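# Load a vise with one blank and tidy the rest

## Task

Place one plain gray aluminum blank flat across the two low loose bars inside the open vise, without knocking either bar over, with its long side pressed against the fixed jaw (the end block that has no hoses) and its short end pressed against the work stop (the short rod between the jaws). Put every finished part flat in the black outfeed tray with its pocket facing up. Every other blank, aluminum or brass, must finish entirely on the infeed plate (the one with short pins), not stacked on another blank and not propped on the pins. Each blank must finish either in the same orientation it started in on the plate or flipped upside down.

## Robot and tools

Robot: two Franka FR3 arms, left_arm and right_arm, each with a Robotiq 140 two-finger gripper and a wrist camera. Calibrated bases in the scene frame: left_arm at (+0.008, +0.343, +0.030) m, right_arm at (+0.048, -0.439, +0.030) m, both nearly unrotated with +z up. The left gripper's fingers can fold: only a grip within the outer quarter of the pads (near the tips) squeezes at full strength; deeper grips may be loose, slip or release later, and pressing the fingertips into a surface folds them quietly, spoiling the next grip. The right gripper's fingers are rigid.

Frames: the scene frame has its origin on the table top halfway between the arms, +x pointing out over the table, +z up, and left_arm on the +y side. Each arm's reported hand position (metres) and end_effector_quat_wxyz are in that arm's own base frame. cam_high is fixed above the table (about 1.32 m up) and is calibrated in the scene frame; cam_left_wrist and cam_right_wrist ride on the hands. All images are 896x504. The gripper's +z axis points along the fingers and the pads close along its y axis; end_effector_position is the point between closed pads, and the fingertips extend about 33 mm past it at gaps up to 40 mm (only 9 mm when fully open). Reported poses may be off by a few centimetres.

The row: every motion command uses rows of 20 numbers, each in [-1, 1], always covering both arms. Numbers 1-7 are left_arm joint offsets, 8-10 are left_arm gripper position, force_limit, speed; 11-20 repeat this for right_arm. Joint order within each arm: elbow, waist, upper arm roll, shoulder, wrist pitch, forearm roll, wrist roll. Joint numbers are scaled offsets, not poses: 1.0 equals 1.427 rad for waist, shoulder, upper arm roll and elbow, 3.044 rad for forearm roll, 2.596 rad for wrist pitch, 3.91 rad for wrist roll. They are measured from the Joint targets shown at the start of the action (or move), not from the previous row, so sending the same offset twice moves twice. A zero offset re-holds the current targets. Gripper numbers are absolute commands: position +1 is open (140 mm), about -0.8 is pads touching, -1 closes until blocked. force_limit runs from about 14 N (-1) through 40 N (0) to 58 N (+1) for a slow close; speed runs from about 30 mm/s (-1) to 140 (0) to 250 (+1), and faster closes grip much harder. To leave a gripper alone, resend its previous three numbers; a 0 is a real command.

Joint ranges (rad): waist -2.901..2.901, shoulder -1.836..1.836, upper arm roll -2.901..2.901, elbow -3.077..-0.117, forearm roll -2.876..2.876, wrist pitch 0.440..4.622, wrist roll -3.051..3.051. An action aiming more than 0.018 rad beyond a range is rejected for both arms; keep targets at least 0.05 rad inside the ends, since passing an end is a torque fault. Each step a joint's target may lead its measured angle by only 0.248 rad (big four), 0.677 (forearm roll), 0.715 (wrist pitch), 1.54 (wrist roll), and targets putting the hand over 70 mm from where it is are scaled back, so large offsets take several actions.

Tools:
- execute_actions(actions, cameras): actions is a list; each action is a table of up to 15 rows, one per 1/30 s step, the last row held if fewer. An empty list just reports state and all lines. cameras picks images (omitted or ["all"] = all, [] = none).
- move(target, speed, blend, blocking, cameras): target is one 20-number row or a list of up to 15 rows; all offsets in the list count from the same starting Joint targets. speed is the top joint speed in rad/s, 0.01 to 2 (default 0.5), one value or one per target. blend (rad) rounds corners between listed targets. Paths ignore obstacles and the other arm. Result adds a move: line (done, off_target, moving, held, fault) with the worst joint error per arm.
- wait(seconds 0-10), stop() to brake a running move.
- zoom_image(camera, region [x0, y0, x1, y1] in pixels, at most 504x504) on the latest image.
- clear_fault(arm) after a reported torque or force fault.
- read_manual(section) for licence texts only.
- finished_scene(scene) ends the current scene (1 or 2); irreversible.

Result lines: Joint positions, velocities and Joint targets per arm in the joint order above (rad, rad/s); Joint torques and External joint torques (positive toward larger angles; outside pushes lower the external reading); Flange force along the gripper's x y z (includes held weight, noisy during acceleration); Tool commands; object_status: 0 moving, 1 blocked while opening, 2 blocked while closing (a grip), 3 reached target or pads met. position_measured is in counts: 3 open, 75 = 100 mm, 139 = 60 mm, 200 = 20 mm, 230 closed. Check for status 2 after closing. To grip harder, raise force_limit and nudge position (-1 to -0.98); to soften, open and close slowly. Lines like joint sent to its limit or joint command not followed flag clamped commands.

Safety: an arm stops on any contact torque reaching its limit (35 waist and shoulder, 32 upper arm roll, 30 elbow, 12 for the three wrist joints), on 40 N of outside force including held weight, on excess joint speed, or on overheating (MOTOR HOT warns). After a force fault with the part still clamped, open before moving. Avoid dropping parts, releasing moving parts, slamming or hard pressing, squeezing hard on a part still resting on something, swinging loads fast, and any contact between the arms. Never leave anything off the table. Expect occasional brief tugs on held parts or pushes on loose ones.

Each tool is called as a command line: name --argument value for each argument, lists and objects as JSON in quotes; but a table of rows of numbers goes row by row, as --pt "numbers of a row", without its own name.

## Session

Scene 1 solved. Now let me read scene 2's state.

execute_actions --actions '[]'

zoom_image --camera "cam_high" --region '[320, 160, 620, 340]'

Scene clock: 0.00 s.
left_arm: end_effector_position=(+0.2746, -0.1132, +0.3643) position_measured=3 object_status=3 end_effector_quat_wxyz=(+0.076, +0.784, -0.513, -0.341) | right_arm: end_effector_position=(+0.4580, +0.4983, +0.1243) position_measured=3 object_status=3 end_effector_quat_wxyz=(-0.143, +0.984, -0.098, +0.047)
Joint names: [elbow, waist, upper arm roll, shoulder, wrist pitch, forearm roll, wrist roll]
Joint positions: left_arm=[-1.879 -0.387 0.01 -0.113 1.052 -0.013 -0.793] | right_arm=[-2.044 0.792 0.011 0.291 2.612 0.198 -0.727]
Joint velocities: within noise
Joint torques (N m): no reading
External joint torques (N m): no reading
Flange force (N): no reading
Joint targets: left_arm=[-1.879 -0.387 0.010 -0.113 1.052 -0.013 -0.793] | right_arm=[-2.044 0.792 0.011 0.291 2.612 0.198 -0.727]
Tool commands: left_gripper/position=+1.0 left_gripper/force_limit=+1.0 left_gripper/speed=+1.0 right_gripper/position=+1.0 right_gripper/force_limit=+1.0 right_gripper/speed=+1.0
camera_calibration:
cam_left_wrist: T_world_to_cam=[[-0.751828, -0.46231, 0.470132, -0.0102087], [-0.0192608, 0.728107, 0.685192, -0.153849], [-0.659078, 0.506092, -0.556316, 0.583856], [0, 0, 0, 1]] pos_world=[0.374168, -0.188186, 0.435024]
cam_right_wrist: T_world_to_cam=[[-0.162425, -0.941056, -0.2967, 0.589701], [-0.96075, 0.0822969, 0.264928, 0.370218], [-0.224895, 0.328085, -0.917487, 0.189101], [0, 0, 0, 1]] pos_world=[0.493997, 0.462433, 0.25038]

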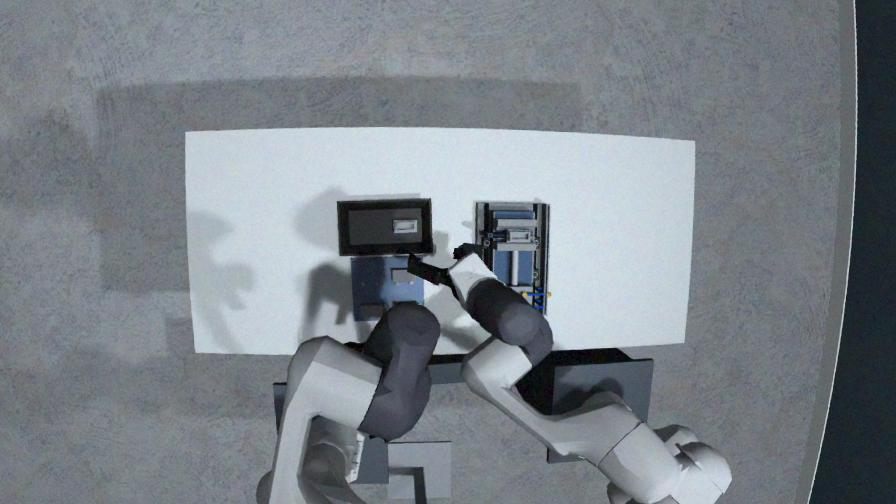

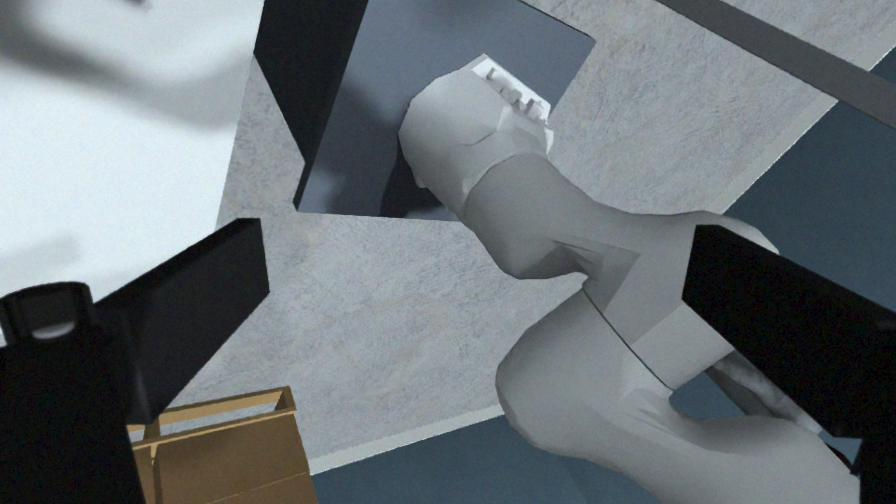

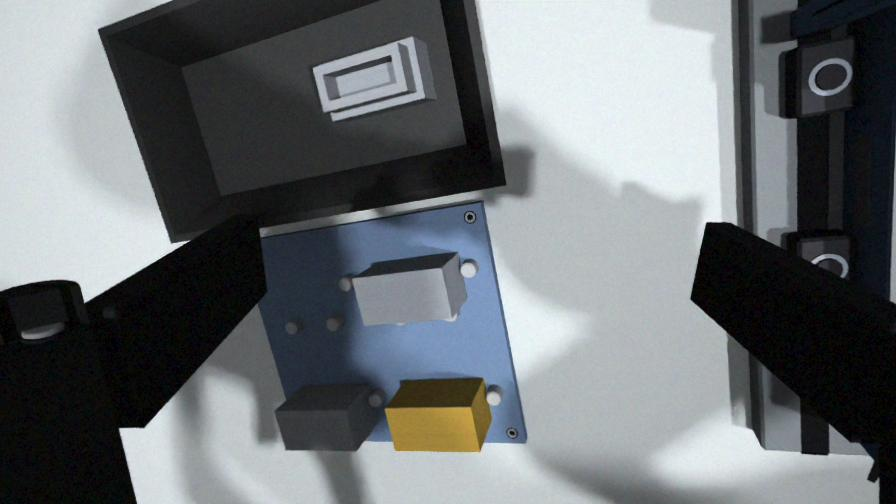

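Scaled by 1.680 from the camera's 896x504 image, which has a finer 1280x720 frame.

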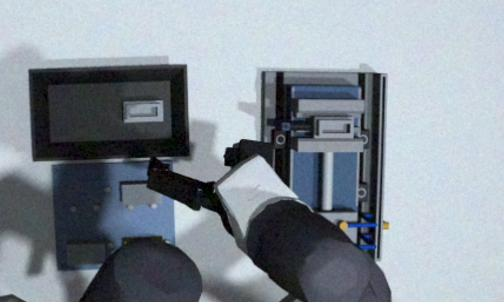

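move --target '[0,0.797,0,0,0,0,0,1,1,1,-0.0152,-0.1203,-0.0077,-0.2973,-0.2601,-0.0650,-0.0572,1,1,1]' --speed 0.8

zoom_image --camera "cam_right_wrist" --region '[330, 0, 582, 180]'

zoom_image --camera "cam_high" --region '[320, 180, 572, 340]'

Scene clock: 19.43 s.
left_arm: end_effector_position=(+0.2181, +0.2015, +0.3643) position_measured=3 object_status=3 end_effector_quat_wxyz=(+0.248, +0.937, -0.010, -0.246) | right_arm: end_effector_position=(+0.4218, +0.3033, +0.2809) position_measured=3 object_status=3 end_effector_quat_wxyz=(-0.004, +1.000, -0.002, +0.003)
Joint positions: left_arm=[-1.879 0.748 0.011 -0.113 1.052 -0.013 -0.793] | right_arm=[-2.064 0.622 0 -0.132 1.942 0.003 -0.946]
Joint velocities: left_arm=[within noise] | right_arm=[0.001 0 0.002 0 -0.001 -0.001 -0.006]
Joint torques (N m): left_arm=[22.59 1 0.34 -26.3 0.38 0.84 0.01] | right_arm=[25.94 -0.71 0.56 -27.58 2.42 0.38 -0.23]
External joint torques (N m): left_arm=[0.12 0.98 0.45 0.03 0.05 0.1 -0.02] | right_arm=[1.03 -0.75 0.65 0.5 -0.26 -0.38 -0.23]
Flange force (N): left_arm=[-0.8 -1.1 -0.5] | right_arm=[4.3 -2.6 -2.5]
Joint targets: left_arm=[-1.879 0.750 0.010 -0.113 1.052 -0.013 -0.793] | right_arm=[-2.066 0.620 0.000 -0.133 1.937 0.001 -0.951]
move: done
camera_calibration:
cam_left_wrist: T_world_to_cam=[[0.103347, -0.876452, 0.470267, -0.0102544], [-0.668823, 0.288714, 0.685069, -0.153809], [-0.736203, -0.385325, -0.556354, 0.583868], [0, 0, 0, 1]]
cam_right_wrist: T_world_to_cam=[[0.0132851, -0.999793, -0.015397, 0.311447], [-0.940038, -0.0177365, 0.340607, 0.310289], [-0.34081, 0.0099488, -0.94008, 0.54035], [0, 0, 0, 1]]

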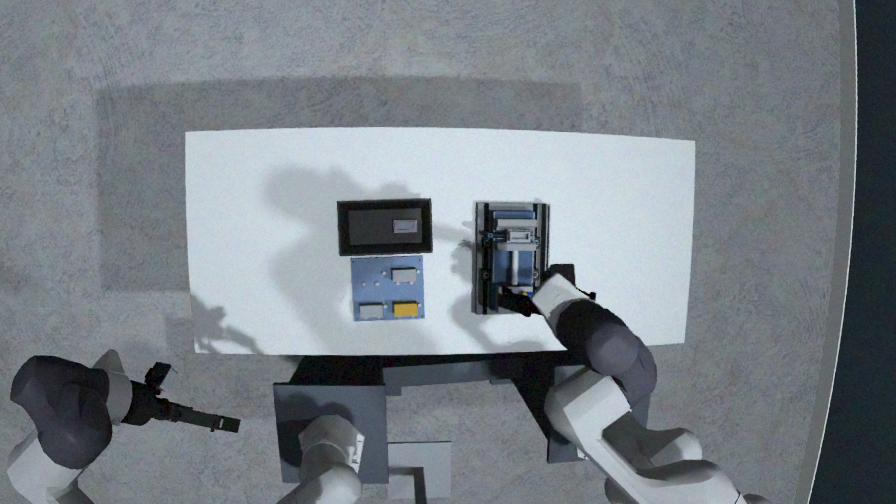

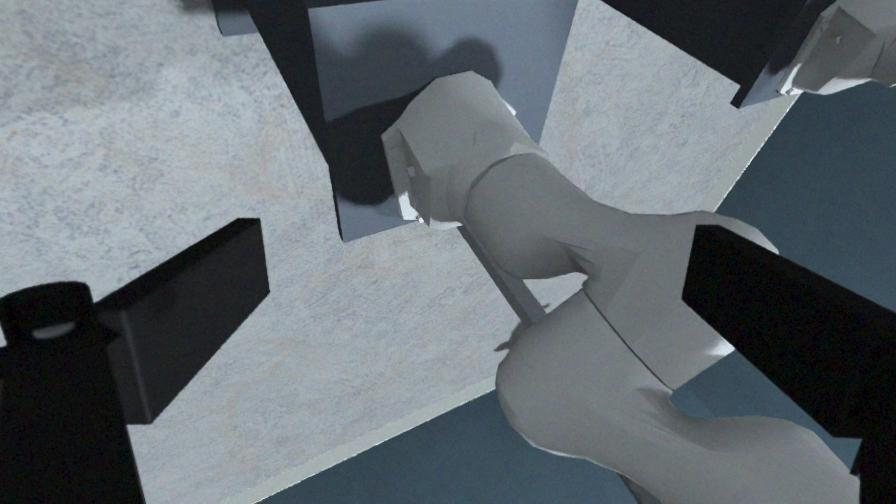

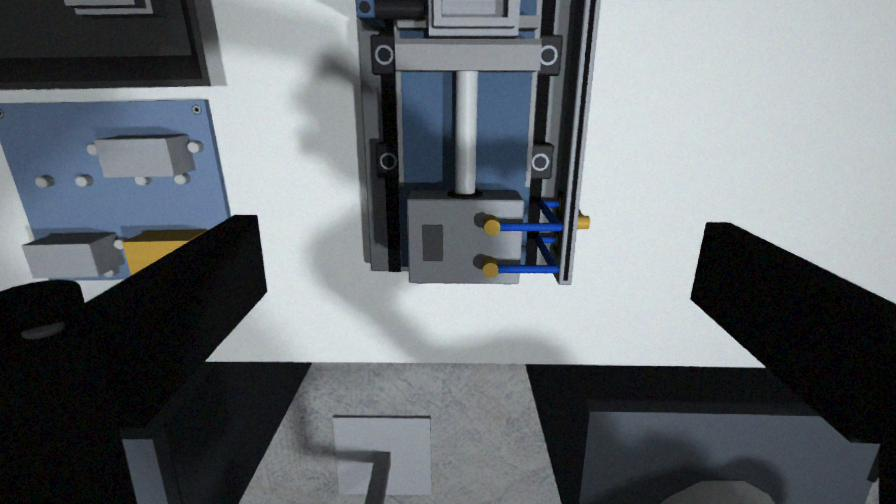

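Scaled by 2.000 from the camera's 896x504 image, which has a finer 1280x720 frame.

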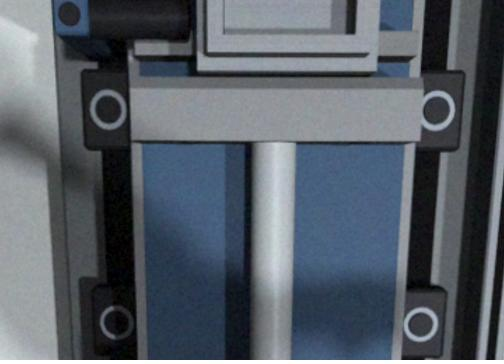

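Scaled by 2.000 from the camera's 896x504 image, which has a finer 1280x720 frame.

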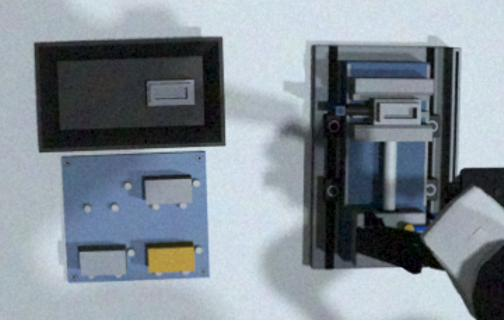

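move --target '[0,0,0,0,0,0,0,1,1,1,0.1181,-0.0679,0,0.2148,0.0532,0,-0.0247,0.0,-1,-0.5]' --speed 0.5 --cameras '["cam_right_wrist"]'

zoom_image --camera "cam_right_wrist" --region '[300, 20, 640, 275]'

Scene clock: 38.80 s.
left_arm: end_effector_position=(+0.2182, +0.2015, +0.3643) position_measured=3 object_status=3 end_effector_quat_wxyz=(+0.248, +0.937, -0.010, -0.246) | right_arm: end_effector_position=(+0.5187, +0.3002, +0.1984) position_measured=129 object_status=3 end_effector_quat_wxyz=(+0.000, +1.000, -0.003, -0.002)
Joint positions: left_arm=[-1.879 0.749 0.011 -0.113 1.052 -0.013 -0.793] | right_arm=[-1.899 0.524 -0.001 0.174 2.07 0.003 -1.042]
Joint velocities: left_arm=[within noise] | right_arm=[0.001 -0.002 0 -0.001 0.001 -0.002 -0.007]
Joint torques (N m): left_arm=[22.57 0.96 0.41 -26.28 0.39 0.84 -0.01] | right_arm=[26.1 -0.41 0.93 -37.55 2.93 0.43 -0.25]
External joint torques (N m): left_arm=[0.14 0.94 0.53 0.04 0.06 0.1 -0.04] | right_arm=[1.65 -0.41 0.78 0.7 0.27 -0.3 -0.25]
Flange force (N): left_arm=[-0.7 -1.2 -0.6] | right_arm=[7.4 -4.0 -1.2]
Joint targets: left_arm=[-1.879 0.750 0.010 -0.113 1.052 -0.013 -0.793] | right_arm=[-1.898 0.523 0.000 0.174 2.075 0.001 -1.048]
move: done
camera_calibration:
cam_right_wrist: T_world_to_cam=[[0.0110615, -0.999907, -0.0080129, 0.305463], [-0.936583, -0.0131673, 0.350197, 0.424381], [-0.35027, 0.00363105, -0.936642, 0.501922], [0, 0, 0, 1]]
Images, in order: cam_right_wrist.

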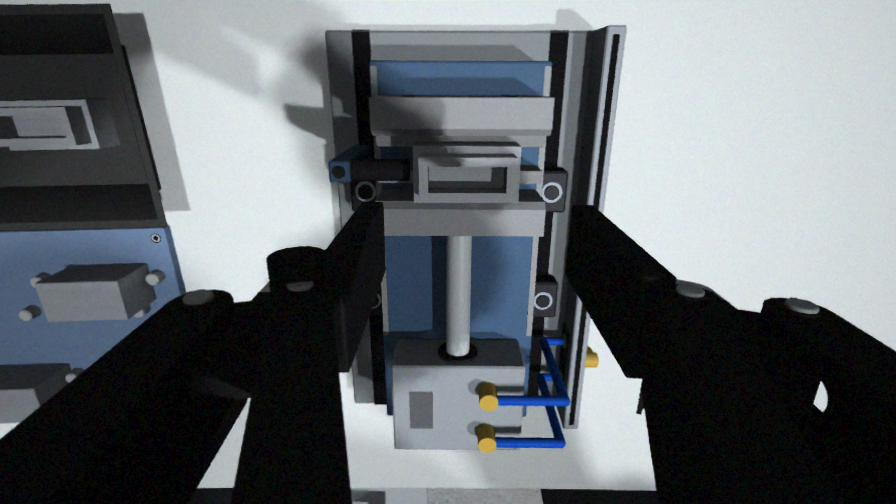

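Scaled by 1.482 from the camera's 896x504 image, which has a finer 1280x720 frame.

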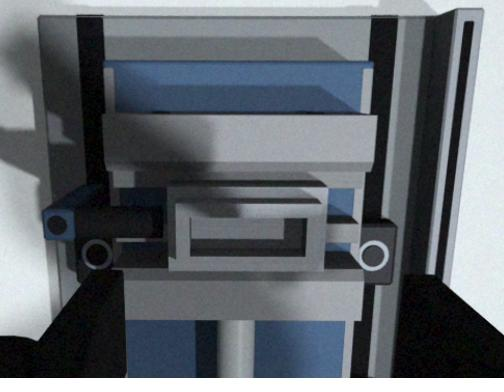

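zoom_image --camera "cam_right_wrist" --region '[360, 80, 480, 220]'

zoom_image --camera "cam_right_wrist" --region '[450, 80, 570, 220]'

Scaled by 3.600 from the camera's 896x504 image, which has a finer 1280x720 frame.

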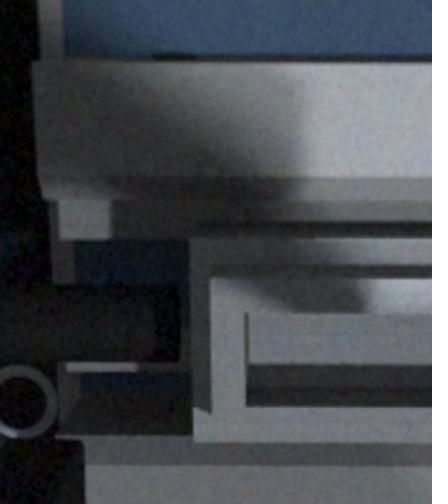

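Scaled by 3.600 from the camera's 896x504 image, which has a finer 1280x720 frame.

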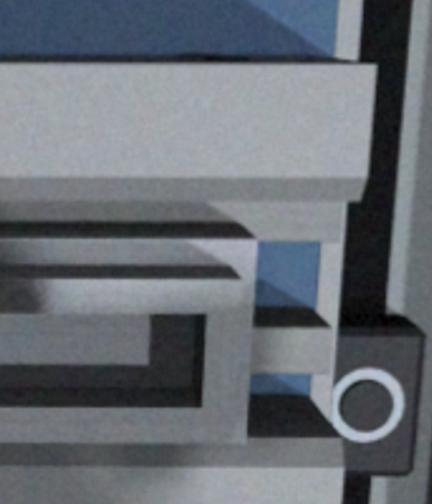

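move --target '[0.5519,-1.0,-0.0070,0.5154,0.2567,0.0043,-0.3721,0.0,-1,-0.5,-0.2122,-0.7172,0,-0.2966,-0.0481,0,0,0.0,-1,-0.5]' --speed 0.8 --cameras '["cam_high","cam_left_wrist"]'

zoom_image --camera "cam_left_wrist" --region '[300, 20, 640, 275]'

Scene clock: 151.03 s.
left_arm: end_effector_position=(+0.5686, -0.4599, +0.2498) position_measured=129 object_status=3 end_effector_quat_wxyz=(+0.002, +1.000, -0.003, -0.001) | right_arm: end_effector_position=(+0.4205, -0.2292, +0.2756) position_measured=129 object_status=3 end_effector_quat_wxyz=(-0.001, +0.871, -0.492, +0.002)
Joint positions: left_arm=[-1.093 -0.677 -0.002 0.622 1.716 -0.004 -2.243] | right_arm=[-2.199 -0.498 -0.002 -0.248 1.955 0.003 -1.045]
Joint velocities: left_arm=[0 0.001 0.001 0.001 -0.001 0 -0.005] | right_arm=[within noise]
Joint torques (N m): left_arm=[25 0.56 1.23 -50.96 2.92 1.28 -0.18] | right_arm=[25.98 -0.71 0.76 -24.08 2.37 0.55 -0.28]
External joint torques (N m): left_arm=[0.37 0.53 0.63 0.19 0.32 0.37 -0.18] | right_arm=[1.15 -0.71 0.97 -0.2 -0.29 -0.22 -0.28]
Flange force (N): left_arm=[2.7 1.5 -0.3] | right_arm=[2.5 -1.5 -3.2]
Joint targets: left_arm=[-1.092 -0.676 0.000 0.622 1.719 0.000 -2.248] | right_arm=[-2.200 -0.500 0.000 -0.249 1.950 0.001 -1.048]
move: done
camera_calibration:
cam_left_wrist: T_world_to_cam=[[-0.00681483, -0.999963, 0.00517575, -0.450315], [-0.940185, 0.00817018, 0.340566, 0.461356], [-0.340596, -0.00254527, -0.940206, 0.57023], [0, 0, 0, 1]]
Images, in order: cam_high, cam_left_wrist.

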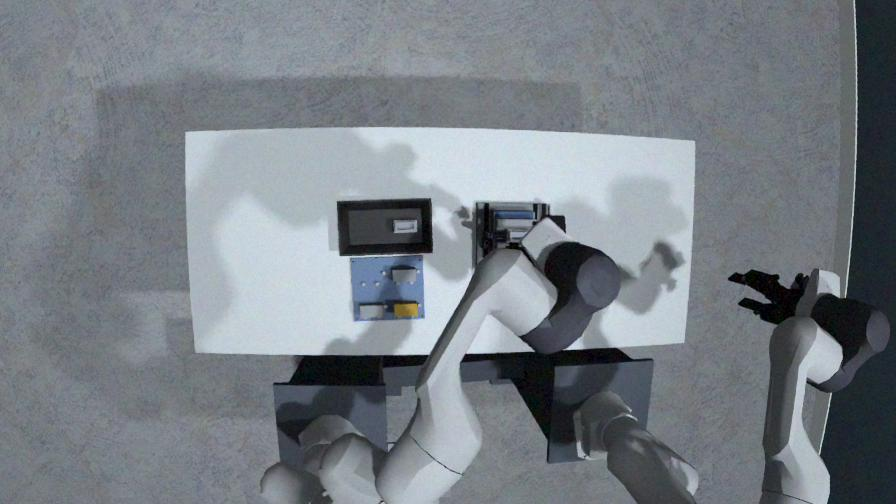

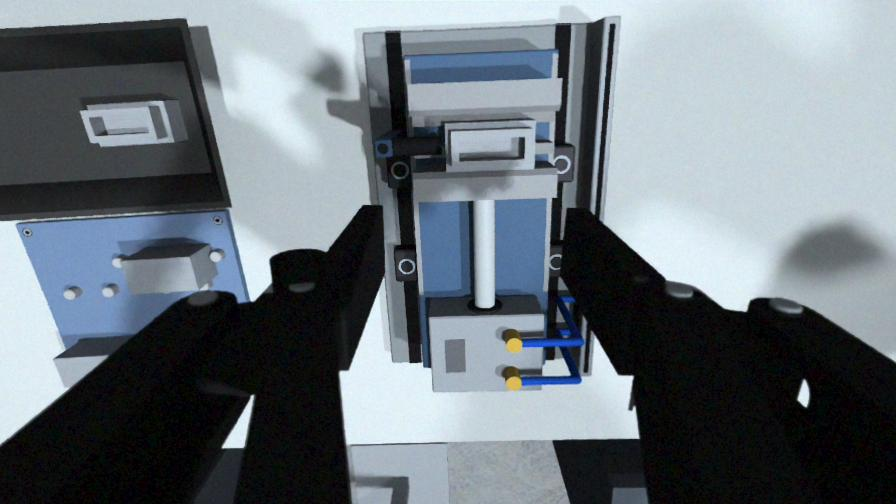

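Scaled by 1.482 from the camera's 896x504 image, which has a finer 1280x720 frame.

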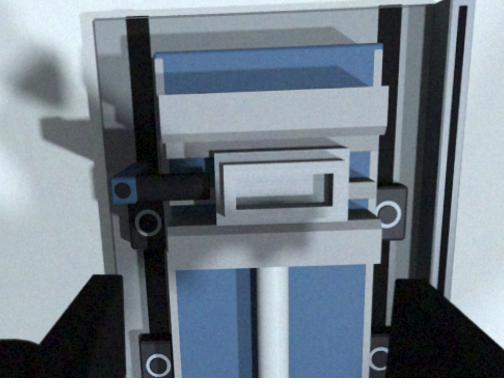

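zoom_image --camera "cam_left_wrist" --region '[380, 70, 500, 210]'

zoom_image --camera "cam_left_wrist" --region '[460, 70, 580, 210]'

Scaled by 3.600 from the camera's 896x504 image, which has a finer 1280x720 frame.

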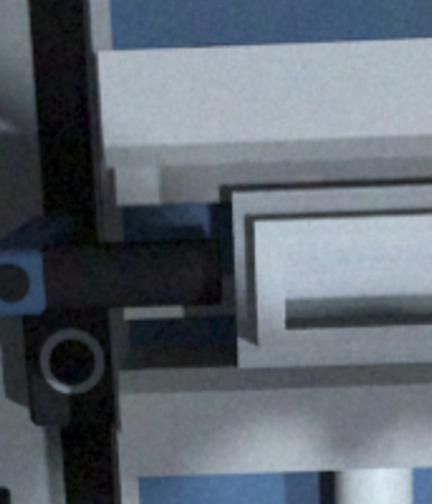

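Scaled by 3.600 from the camera's 896x504 image, which has a finer 1280x720 frame.

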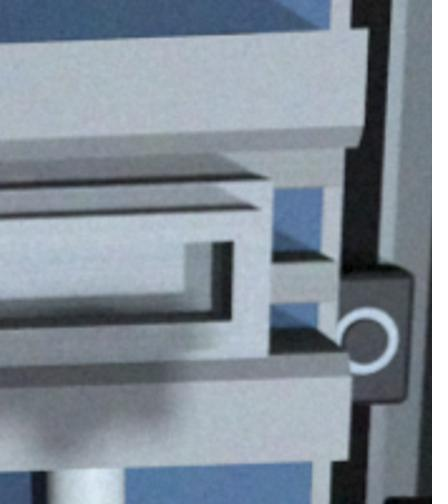

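move --target '[-0.0249,-0.0103,0,0.1076,0.0728,0,-0.0093,0.0,-1,-0.5,0,0,0,0,0,0,0,0.0,-1,-0.5]' --speed 0.3 --cameras '["cam_left_wrist"]'

zoom_image --camera "cam_left_wrist" --region '[360, 110, 612, 300]'

Scene clock: 178.57 s.
left_arm: end_effector_position=(+0.5830, -0.4835, +0.1327) position_measured=129 object_status=3 end_effector_quat_wxyz=(+0.001, +1.000, +0.010, -0.002) | right_arm: end_effector_position=(+0.4203, -0.2291, +0.2755) position_measured=129 object_status=3 end_effector_quat_wxyz=(-0.001, +0.871, -0.492, +0.002)
Joint positions: left_arm=[-1.129 -0.69 -0.002 0.778 1.904 -0.004 -2.279] | right_arm=[-2.199 -0.498 -0.002 -0.248 1.954 0.003 -1.045]
Joint velocities: left_arm=[0.002 0.001 0.001 0 0.003 0.002 -0.006] | right_arm=[within noise]
Joint torques (N m): left_arm=[25.19 0.41 1.32 -54.84 2.98 1.19 -0.24] | right_arm=[26.06 -0.71 0.79 -23.91 2.43 0.56 -0.26]
External joint torques (N m): left_arm=[0.46 0.43 0.64 -0.29 0.39 0.32 -0.24] | right_arm=[1.13 -0.75 0.96 0.15 -0.25 -0.22 -0.26]
Flange force (N): left_arm=[1.0 0.5 0.0] | right_arm=[3.4 -2.0 -2.9]
Joint targets: left_arm=[-1.128 -0.691 0.000 0.775 1.908 0.000 -2.284] | right_arm=[-2.200 -0.500 0.000 -0.249 1.950 0.001 -1.048]
move: done
camera_calibration:
cam_left_wrist: T_world_to_cam=[[0.0182492, -0.99983, 0.00264843, -0.487454], [-0.939141, -0.0162325, 0.343149, 0.502244], [-0.343047, -0.00874944, -0.939277, 0.463298], [0, 0, 0, 1]]
Images, in order: cam_left_wrist.

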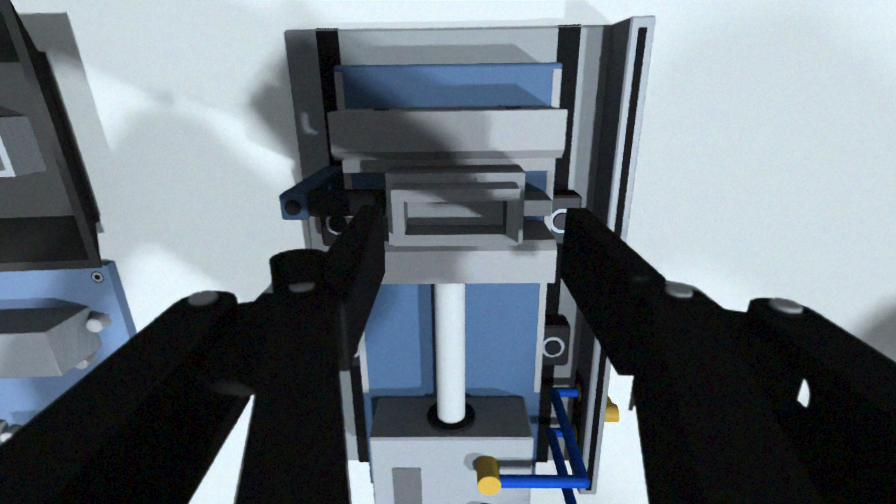

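Scaled by 2.000 from the camera's 896x504 image, which has a finer 1280x720 frame.

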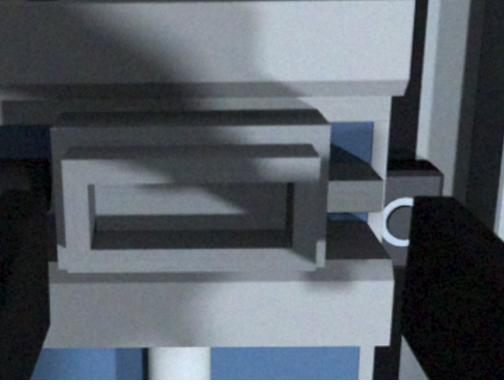

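move --target '[-0.0381,0.0061,0,0.0094,0.0261,0,0,0.0,-1,-0.5,0,0,0,0,0,0,0,0.0,-1,-0.5]' --speed 0.06 --cameras '["cam_left_wrist"]'

zoom_image --camera "cam_left_wrist" --region '[360, 130, 612, 320]'

Scene clock: 213.27 s.
left_arm: end_effector_position=(+0.5855, -0.4800, +0.1063) position_measured=129 object_status=3 end_effector_quat_wxyz=(+0.003, +1.000, +0.013, +0.000) | right_arm: end_effector_position=(+0.4202, -0.2291, +0.2755) position_measured=129 object_status=3 end_effector_quat_wxyz=(-0.001, +0.871, -0.492, +0.002)
Joint positions: left_arm=[-1.181 -0.684 -0.002 0.788 1.972 -0.003 -2.281] | right_arm=[-2.199 -0.498 -0.002 -0.248 1.954 0.002 -1.045]
Joint velocities: left_arm=[0 0 -0.001 0 0.003 0 0.001] | right_arm=[within noise]
Joint torques (N m): left_arm=[24.39 1 1.32 -54.42 2.92 1.16 -0.18] | right_arm=[26.12 -0.64 0.76 -23.85 2.41 0.57 -0.25]
External joint torques (N m): left_arm=[-0.26 1.15 0.71 0.27 0.32 0.31 -0.18] | right_arm=[1.11 -0.52 1.11 0.34 -0.27 -0.2 -0.25]
Flange force (N): left_arm=[-0.6 -2.2 1.1] | right_arm=[3.7 -2.6 -2.8]
Joint targets: left_arm=[-1.182 -0.682 0.000 0.789 1.976 0.000 -2.284] | right_arm=[-2.200 -0.500 0.000 -0.249 1.950 0.001 -1.048]
move: done
camera_calibration:
cam_left_wrist: T_world_to_cam=[[0.0256521, -0.999652, 0.00623209, -0.488555], [-0.940517, -0.022021, 0.339033, 0.512155], [-0.338778, -0.0145583, -0.940754, 0.434237], [0, 0, 0, 1]]
Images, in order: cam_left_wrist.

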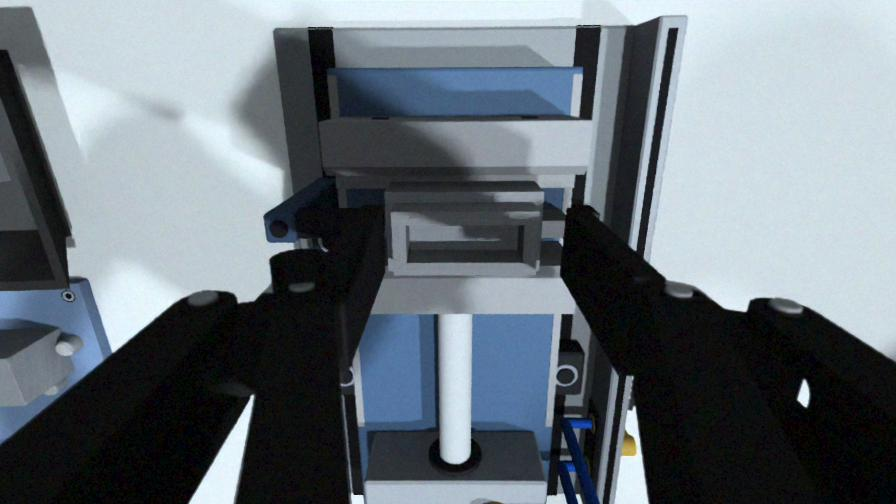

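Scaled by 2.000 from the camera's 896x504 image, which has a finer 1280x720 frame.

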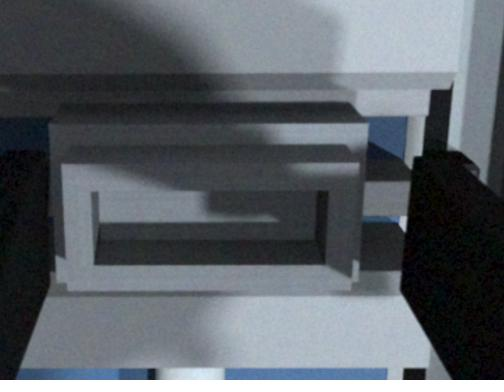

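move --pt "-0.0138 0.0022 0 -0.0043 0.0052 0 0.0008 0.0 -1 -0.5 0 0 0 0 0 0 0 0.0 -1 -0.5" --pt "-0.0138 0.0022 0 -0.0043 0.0052 0 0.0008 -1 -0.1 -1 0 0 0 0 0 0 0 0.0 -1 -0.5" --speed 0.03 --cameras '["cam_left_wrist"]'

zoom_image --camera "cam_left_wrist" --region '[360, 130, 612, 320]'

Scene clock: 229.07 s.
left_arm: end_effector_position=(+0.5850, -0.4766, +0.1004) position_measured=141 object_status=0 end_effector_quat_wxyz=(+0.002, +1.000, +0.015, -0.001) | right_arm: end_effector_position=(+0.4202, -0.2291, +0.2755) position_measured=129 object_status=3 end_effector_quat_wxyz=(-0.001, +0.871, -0.492, +0.002)
Joint positions: left_arm=[-1.201 -0.681 -0.002 0.785 1.986 -0.003 -2.281] | right_arm=[-2.199 -0.498 -0.002 -0.248 1.954 0.002 -1.045]
Joint torques (N m): left_arm=[24.44 0.93 1.35 -54.61 2.91 1.13 -0.06] | right_arm=[26.14 -0.69 0.6 -23.87 2.45 0.57 -0.25]
External joint torques (N m): left_arm=[-0.12 0.96 0.67 -0.09 0.31 0.29 -0.06] | right_arm=[1.31 -0.75 0.75 0.01 -0.22 -0.21 -0.25]
Flange force (N): left_arm=[-1.0 -2.4 0.6] | right_arm=[3.6 -1.8 -3.2]
Joint targets: left_arm=[-1.202 -0.679 0.000 0.783 1.989 0.000 -2.281] | right_arm=[-2.200 -0.500 0.000 -0.249 1.950 0.001 -1.048]
move: done
camera_calibration:
cam_left_wrist: T_world_to_cam=[[0.0288871, -0.999573, 0.00450681, -0.486707], [-0.939777, -0.0256223, 0.340825, 0.511438], [-0.340564, -0.0140808, -0.940116, 0.429773], [0, 0, 0, 1]]
Images, in order: cam_left_wrist.

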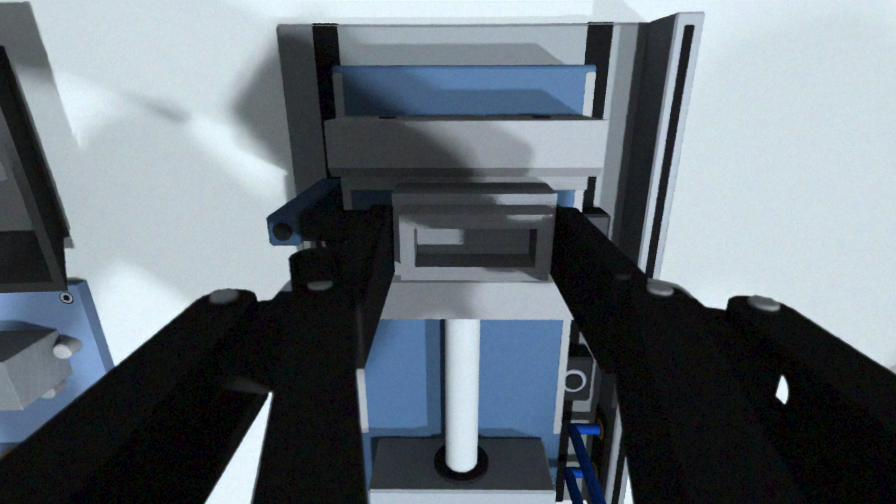

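Scaled by 2.000 from the camera's 896x504 image, which has a finer 1280x720 frame.

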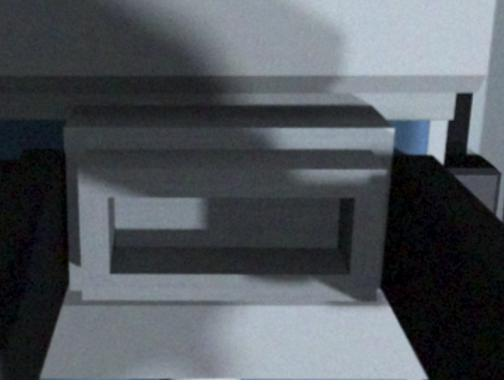

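wait --seconds 0.5 --cameras '["cam_left_wrist"]'

zoom_image --camera "cam_left_wrist" --region '[340, 130, 640, 350]'

Scene clock: 232.00 s.
left_arm: end_effector_position=(+0.5850, -0.4765, +0.1004) position_measured=141 object_status=2 end_effector_quat_wxyz=(+0.002, +1.000, +0.015, -0.001) | right_arm: end_effector_position=(+0.4202, -0.2290, +0.2755) position_measured=129 object_status=3 end_effector_quat_wxyz=(-0.001, +0.871, -0.492, +0.002)
Joint positions: left_arm=[-1.201 -0.681 -0.002 0.785 1.987 -0.003 -2.281] | right_arm=[-2.199 -0.498 -0.002 -0.248 1.954 0.002 -1.045]
Joint torques (N m): left_arm=[24.43 0.93 1.42 -54.65 2.9 1.14 -0.05] | right_arm=[26.2 -0.75 0.68 -23.86 2.45 0.56 -0.21]
External joint torques (N m): left_arm=[-0.04 0.81 0.64 -0.3 0.32 0.28 -0.05] | right_arm=[1.39 -0.69 0.96 0.04 -0.2 -0.2 -0.21]
Flange force (N): left_arm=[-1.4 -2.5 0.4] | right_arm=[3.7 -2.3 -3.4]
Joint targets: left_arm=[-1.202 -0.679 0.000 0.783 1.989 0.000 -2.281] | right_arm=[-2.200 -0.500 0.000 -0.249 1.950 0.001 -1.048]
Tool commands: left_gripper/position=-1.0 left_gripper/force_limit=-0.1 left_gripper/speed=-1.0 right_gripper/position=+0.0 right_gripper/force_limit=-1.0 right_gripper/speed=-0.5
wait: 0.50 s; at rest from the start
camera_calibration:
cam_left_wrist: T_world_to_cam=[[0.0288846, -0.999573, 0.00452428, -0.486705], [-0.939788, -0.0256145, 0.340796, 0.511451], [-0.340534, -0.0140956, -0.940127, 0.429751], [0, 0, 0, 1]]
Images, in order: cam_left_wrist.

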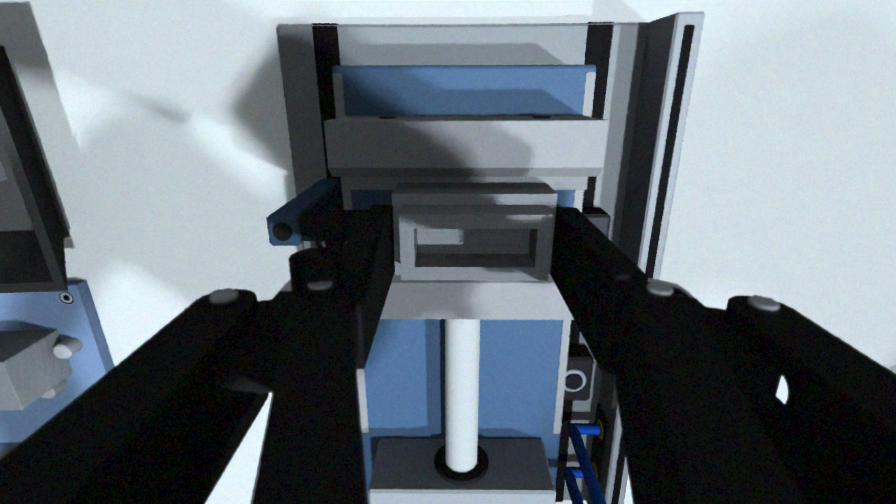

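Scaled by 1.680 from the camera's 896x504 image, which has a finer 1280x720 frame.

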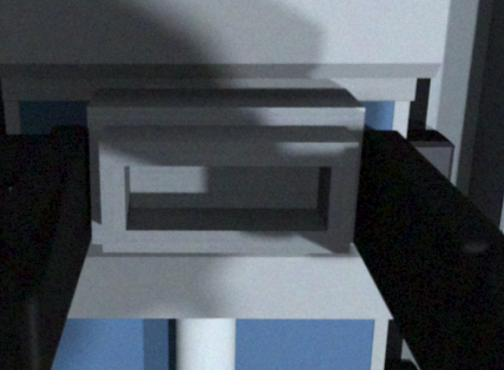

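move --pt "0 0 0 0 0 0 0 0.0 -1 -1 0 0 0 0 0 0 0 0.0 -1 -0.5" --pt "0.0035 0 0 -0.0033 -0.0037 0 0 0.0 -1 -1 0 0 0 0 0 0 0 0.0 -1 -0.5" --pt "0.0035 0 0 -0.0033 -0.0037 0 0 -1 -0.1 -1 0 0 0 0 0 0 0 0.0 -1 -0.5" --speed 0.03 --cameras '["cam_left_wrist"]'

zoom_image --camera "cam_left_wrist" --region '[340, 130, 640, 350]'

Scene clock: 248.13 s.
left_arm: end_effector_position=(+0.5856, -0.4769, +0.1049) position_measured=153 object_status=0 end_effector_quat_wxyz=(+0.003, +1.000, +0.015, +0.000) | right_arm: end_effector_position=(+0.4201, -0.2290, +0.2754) position_measured=129 object_status=3 end_effector_quat_wxyz=(-0.001, +0.871, -0.492, +0.001)
Joint positions: left_arm=[-1.198 -0.681 -0.002 0.78 1.982 -0.003 -2.281] | right_arm=[-2.199 -0.498 -0.002 -0.248 1.954 0.002 -1.045]
Joint torques (N m): left_arm=[24.96 0.83 1.37 -54.57 2.57 1.14 -0.03] | right_arm=[26.24 -0.68 0.67 -23.83 2.48 0.57 -0.24]
External joint torques (N m): left_arm=[0.5 0.63 0.55 -0.37 -0.02 0.28 -0.03] | right_arm=[1.52 -0.71 0.86 -0.05 -0.16 -0.2 -0.24]
Flange force (N): left_arm=[2.2 0.9 -0.9] | right_arm=[4.0 -2.2 -3.6]
Joint targets: left_arm=[-1.197 -0.679 0.000 0.778 1.979 0.000 -2.281] | right_arm=[-2.200 -0.500 0.000 -0.249 1.950 0.001 -1.048]
move: done
camera_calibration:
cam_left_wrist: T_world_to_cam=[[0.0289852, -0.99956, 0.00625952, -0.487304], [-0.940542, -0.0251525, 0.338745, 0.511377], [-0.338438, -0.0157059, -0.940858, 0.43234], [0, 0, 0, 1]]
Images, in order: cam_left_wrist.

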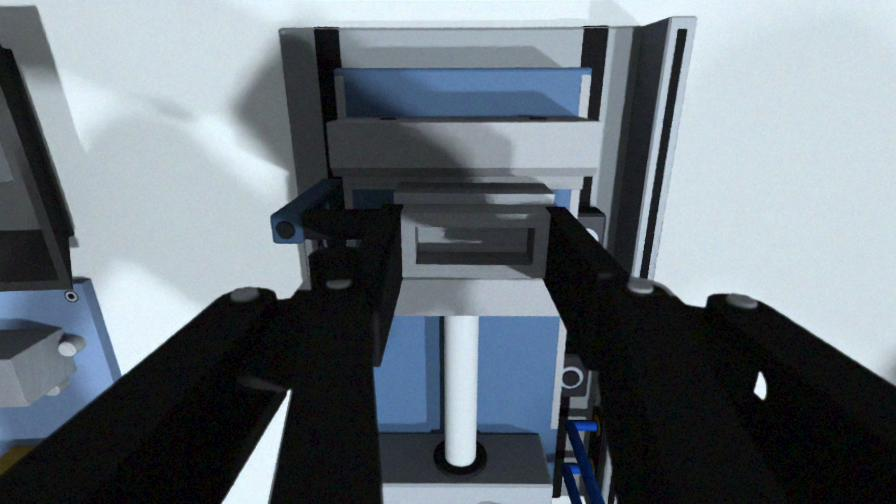

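Scaled by 1.680 from the camera's 896x504 image, which has a finer 1280x720 frame.

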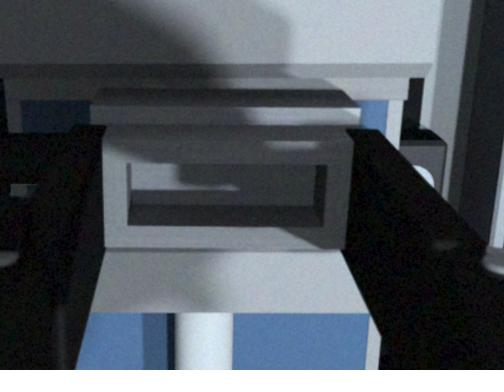

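move --pt "0.0951 0 0 -0.0216 -0.0641 0 0 -1 -0.1 -1 0 0 0 0 0 0 0 0.0 -1 -0.5" --pt "-0.5337 0.3460 0 -0.4139 0.0659 0 0.1239 -1 -0.1 -1 0 0 0 0 0 0 0 0.0 -1 -0.5" --speed '[0.12,0.5]' --blend '[0.03,0]' --cameras '["cam_high","cam_left_wrist"]'

Scene clock: 282.57 s.
left_arm: end_effector_position=(+0.5846, -0.1101, +0.1679) position_measured=153 object_status=2 end_effector_quat_wxyz=(+0.001, +1.000, +0.024, -0.001) | right_arm: end_effector_position=(+0.4201, -0.2290, +0.2754) position_measured=129 object_status=3 end_effector_quat_wxyz=(-0.001, +0.871, -0.492, +0.001)
Joint positions: left_arm=[-1.958 -0.186 0.001 0.191 2.147 -0.003 -1.802] | right_arm=[-2.199 -0.498 -0.002 -0.248 1.954 0.002 -1.045]
Joint velocities: left_arm=[0 -0.001 0 -0.001 0.002 0 0.005] | right_arm=[within noise]
Joint torques (N m): left_arm=[24.11 0.59 0.65 -39.19 3.08 1 0.04] | right_arm=[26.26 -0.7 0.69 -23.86 2.46 0.56 -0.2]
External joint torques (N m): left_arm=[0.4 0.55 0.41 -1.25 0.47 0.25 0.04] | right_arm=[1.29 -0.65 0.96 0.2 -0.22 -0.21 -0.2]
Flange force (N): left_arm=[-2.2 -1.4 -0.8] | right_arm=[3.9 -2.5 -3.1]
Joint targets: left_arm=[-1.958 -0.186 0.000 0.187 2.150 0.000 -1.797] | right_arm=[-2.200 -0.500 0.000 -0.249 1.950 0.001 -1.048]
move: done; blend cut to 0 rad at target 1
camera_calibration:
cam_left_wrist: T_world_to_cam=[[0.046965, -0.998893, 0.00283221, -0.130894], [-0.938948, -0.0431788, 0.34134, 0.49495], [-0.340839, -0.0186903, -0.939936, 0.497956], [0, 0, 0, 1]]
Images, in order: cam_high, cam_left_wrist.

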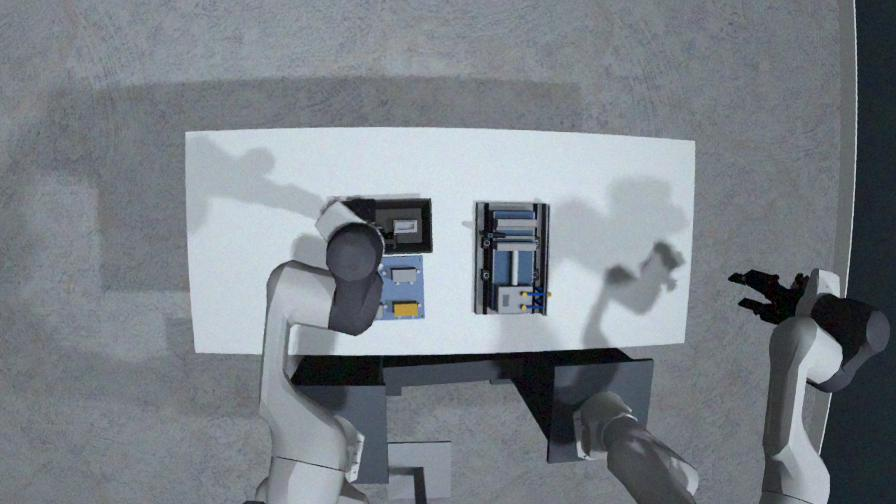

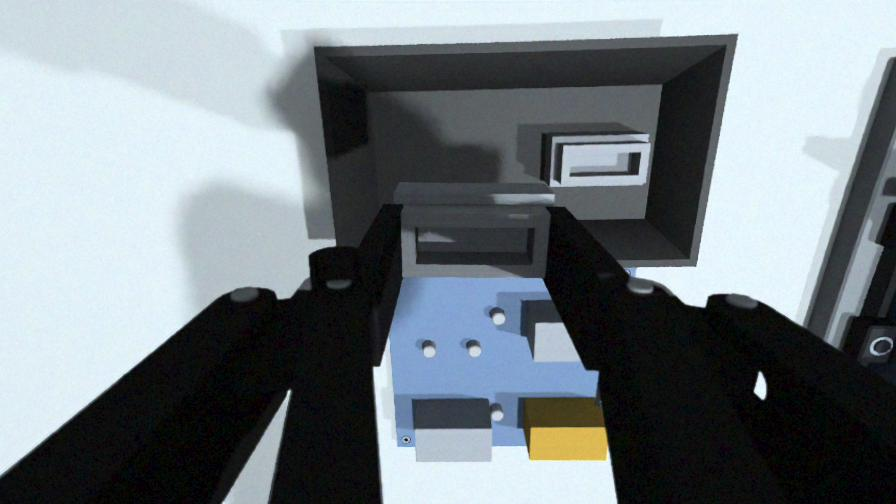

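zoom_image --camera "cam_left_wrist" --region '[300, 30, 760, 290]'

zoom_image --camera "cam_left_wrist" --region '[510, 110, 680, 210]'

Scaled by 1.096 from the camera's 896x504 image, which has a finer 1280x720 frame.

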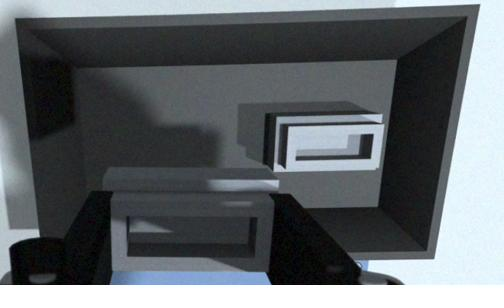

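Scaled by 2.965 from the camera's 896x504 image, which has a finer 1280x720 frame.

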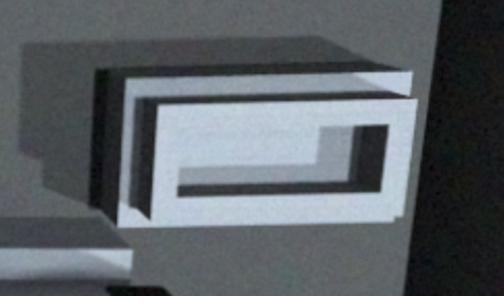

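move --target '[-0.0519,0.0068,0,0.1335,0.1019,0,0,-1,-0.1,-1,0,0,0,0,0,0,0,0.0,-1,-0.5]' --speed 0.2 --cameras '["cam_left_wrist"]'

Scene clock: 309.70 s.
left_arm: end_effector_position=(+0.5893, -0.1056, +0.0462) position_measured=153 object_status=2 end_effector_quat_wxyz=(+0.001, +1.000, +0.027, -0.001) | right_arm: end_effector_position=(+0.4201, -0.2290, +0.2754) position_measured=129 object_status=3 end_effector_quat_wxyz=(-0.001, +0.871, -0.491, +0.001)
Joint positions: left_arm=[-2.033 -0.178 0.001 0.379 2.411 -0.003 -1.8] | right_arm=[-2.199 -0.498 -0.002 -0.248 1.954 0.002 -1.045]
Joint velocities: left_arm=[0 -0.001 0.001 0.001 0.005 0.002 0.001] | right_arm=[within noise]
Joint torques (N m): left_arm=[21.93 1.01 0.81 -41.98 3.11 0.85 0.11] | right_arm=[26.26 -0.64 0.69 -23.83 2.46 0.59 -0.22]
External joint torques (N m): left_arm=[0.59 0.97 0.39 -0.56 0.48 0.25 0.11] | right_arm=[1.45 -0.64 0.91 0.01 -0.19 -0.18 -0.22]
Flange force (N): left_arm=[0.6 -1.4 -0.2] | right_arm=[3.8 -2.4 -3.5]
Joint targets: left_arm=[-2.032 -0.176 0.000 0.378 2.415 0.000 -1.797] | right_arm=[-2.200 -0.500 0.000 -0.249 1.950 0.001 -1.048]
move: done
camera_calibration:
cam_left_wrist: T_world_to_cam=[[0.0539332, -0.998542, 0.00241155, -0.130376], [-0.939085, -0.0499005, 0.340044, 0.540474], [-0.339427, -0.0206043, -0.940407, 0.384204], [0, 0, 0, 1]]
Images, in order: cam_left_wrist.

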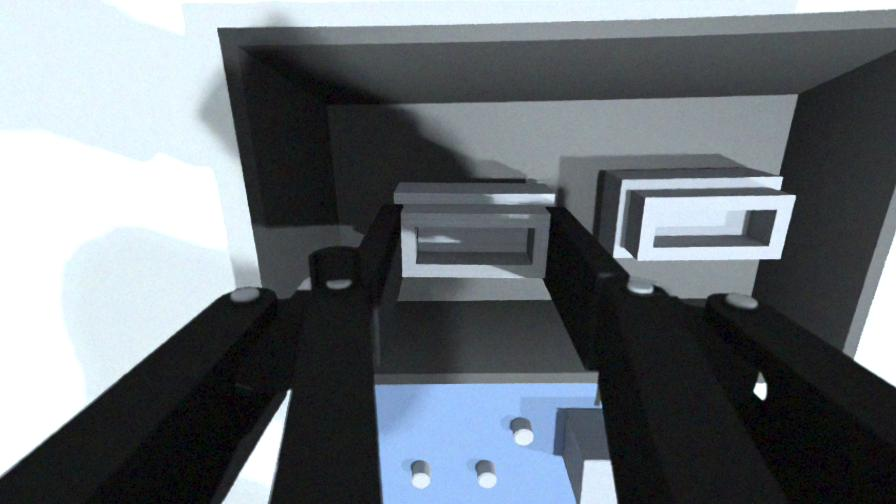

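zoom_image --camera "cam_left_wrist" --region '[570, 130, 822, 310]'

zoom_image --camera "cam_left_wrist" --region '[350, 150, 602, 330]'

Scaled by 2.000 from the camera's 896x504 image, which has a finer 1280x720 frame.

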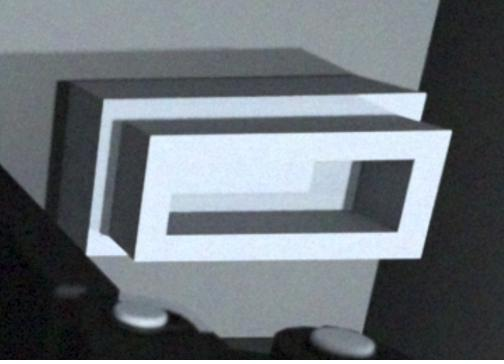

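Scaled by 2.000 from the camera's 896x504 image, which has a finer 1280x720 frame.

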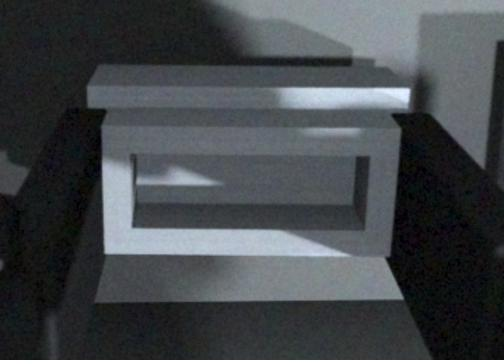

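move --target '[-0.0003,0,0,0.0026,0.0016,0,0,-1,-0.1,-1,0,0,0,0,0,0,0,0.0,-1,-0.5]' --speed 0.02 --cameras '[]'

Scene clock: 325.63 s.
left_arm: end_effector_position=(+0.5900, -0.1057, +0.0452) position_measured=153 object_status=2 end_effector_quat_wxyz=(+0.001, +1.000, +0.027, +0.000) | right_arm: end_effector_position=(+0.4201, -0.2290, +0.2754) position_measured=129 object_status=3 end_effector_quat_wxyz=(-0.001, +0.871, -0.491, +0.001)
Joint positions: left_arm=[-2.033 -0.178 0.001 0.381 2.415 -0.003 -1.8] | right_arm=[-2.199 -0.498 -0.002 -0.248 1.954 0.002 -1.045]
Joint velocities: left_arm=[0 0 0 0 0.003 0 0.001] | right_arm=[within noise]
Joint torques (N m): left_arm=[21.82 0.92 0.82 -41.55 3.13 0.84 0.1] | right_arm=[26.31 -0.67 0.69 -23.81 2.47 0.59 -0.2]
External joint torques (N m): left_arm=[0.57 0.93 0.44 -0.2 0.5 0.25 0.1] | right_arm=[1.54 -0.67 0.91 0.07 -0.18 -0.18 -0.2]
Flange force (N): left_arm=[1.4 -1.2 0.5] | right_arm=[4.2 -2.6 -3.6]
Joint targets: left_arm=[-2.033 -0.176 0.000 0.382 2.419 0.000 -1.797] | right_arm=[-2.200 -0.500 0.000 -0.249 1.950 0.001 -1.048]
move: done

move --target '[-0.0003,0,0,0.0026,0.0016,0,0,-1,-0.1,-1,0,0,0,0,0,0,0,0.0,-1,-0.5]' --speed 0.02 --cameras '[]'

Scene clock: 327.70 s.
left_arm: end_effector_position=(+0.5902, -0.1058, +0.0434) position_measured=153 object_status=2 end_effector_quat_wxyz=(+0.001, +1.000, +0.027, +0.000) | right_arm: end_effector_position=(+0.4201, -0.2290, +0.2754) position_measured=129 object_status=3 end_effector_quat_wxyz=(-0.001, +0.871, -0.491, +0.001)
Joint positions: left_arm=[-2.033 -0.178 0.001 0.385 2.419 -0.003 -1.8] | right_arm=[-2.199 -0.498 -0.002 -0.248 1.954 0.002 -1.045]
Joint velocities: left_arm=[0 0.001 0.002 -0.001 0.003 -0.001 0] | right_arm=[within noise]
Joint torques (N m): left_arm=[21.55 0.93 0.8 -41.61 3.12 0.84 0.12] | right_arm=[26.27 -0.68 0.58 -23.74 2.48 0.59 -0.25]
External joint torques (N m): left_arm=[0.27 0.93 0.41 -0.08 0.48 0.24 0.12] | right_arm=[1.4 -0.77 0.71 0.2 -0.19 -0.18 -0.25]
Flange force (N): left_arm=[0.5 -1.4 0.8] | right_arm=[4.4 -2.2 -3.2]
Joint targets: left_arm=[-2.033 -0.176 0.000 0.385 2.423 0.000 -1.797] | right_arm=[-2.200 -0.500 0.000 -0.249 1.950 0.001 -1.048]
move: done

move --target '[-0.0003,0,0,0.0026,0.0016,0,0,-1,-0.1,-1,0,0,0,0,0,0,0,0.0,-1,-0.5]' --speed 0.02 --cameras '[]'

Scene clock: 329.67 s.
left_arm: end_effector_position=(+0.5903, -0.1058, +0.0414) position_measured=153 object_status=2 end_effector_quat_wxyz=(+0.001, +1.000, +0.027, +0.001) | right_arm: end_effector_position=(+0.4201, -0.2290, +0.2754) position_measured=129 object_status=3 end_effector_quat_wxyz=(-0.001, +0.871, -0.491, +0.001)
Joint positions: left_arm=[-2.033 -0.178 0.001 0.389 2.423 -0.003 -1.8] | right_arm=[-2.199 -0.498 -0.002 -0.248 1.954 0.002 -1.045]
Joint torques (N m): left_arm=[21.47 0.91 0.85 -41.67 3.1 0.84 0.15] | right_arm=[26.28 -0.7 0.65 -23.71 2.48 0.58 -0.2]
External joint torques (N m): left_arm=[0.27 0.99 0.52 -0.17 0.46 0.24 0.15] | right_arm=[1.39 -0.65 0.92 0.3 -0.18 -0.19 -0.2]
Flange force (N): left_arm=[0.4 -1.6 0.6] | right_arm=[4.4 -2.7 -3.2]
Joint targets: left_arm=[-2.033 -0.176 0.000 0.389 2.427 0.000 -1.797] | right_arm=[-2.200 -0.500 0.000 -0.249 1.950 0.001 -1.048]
move: done


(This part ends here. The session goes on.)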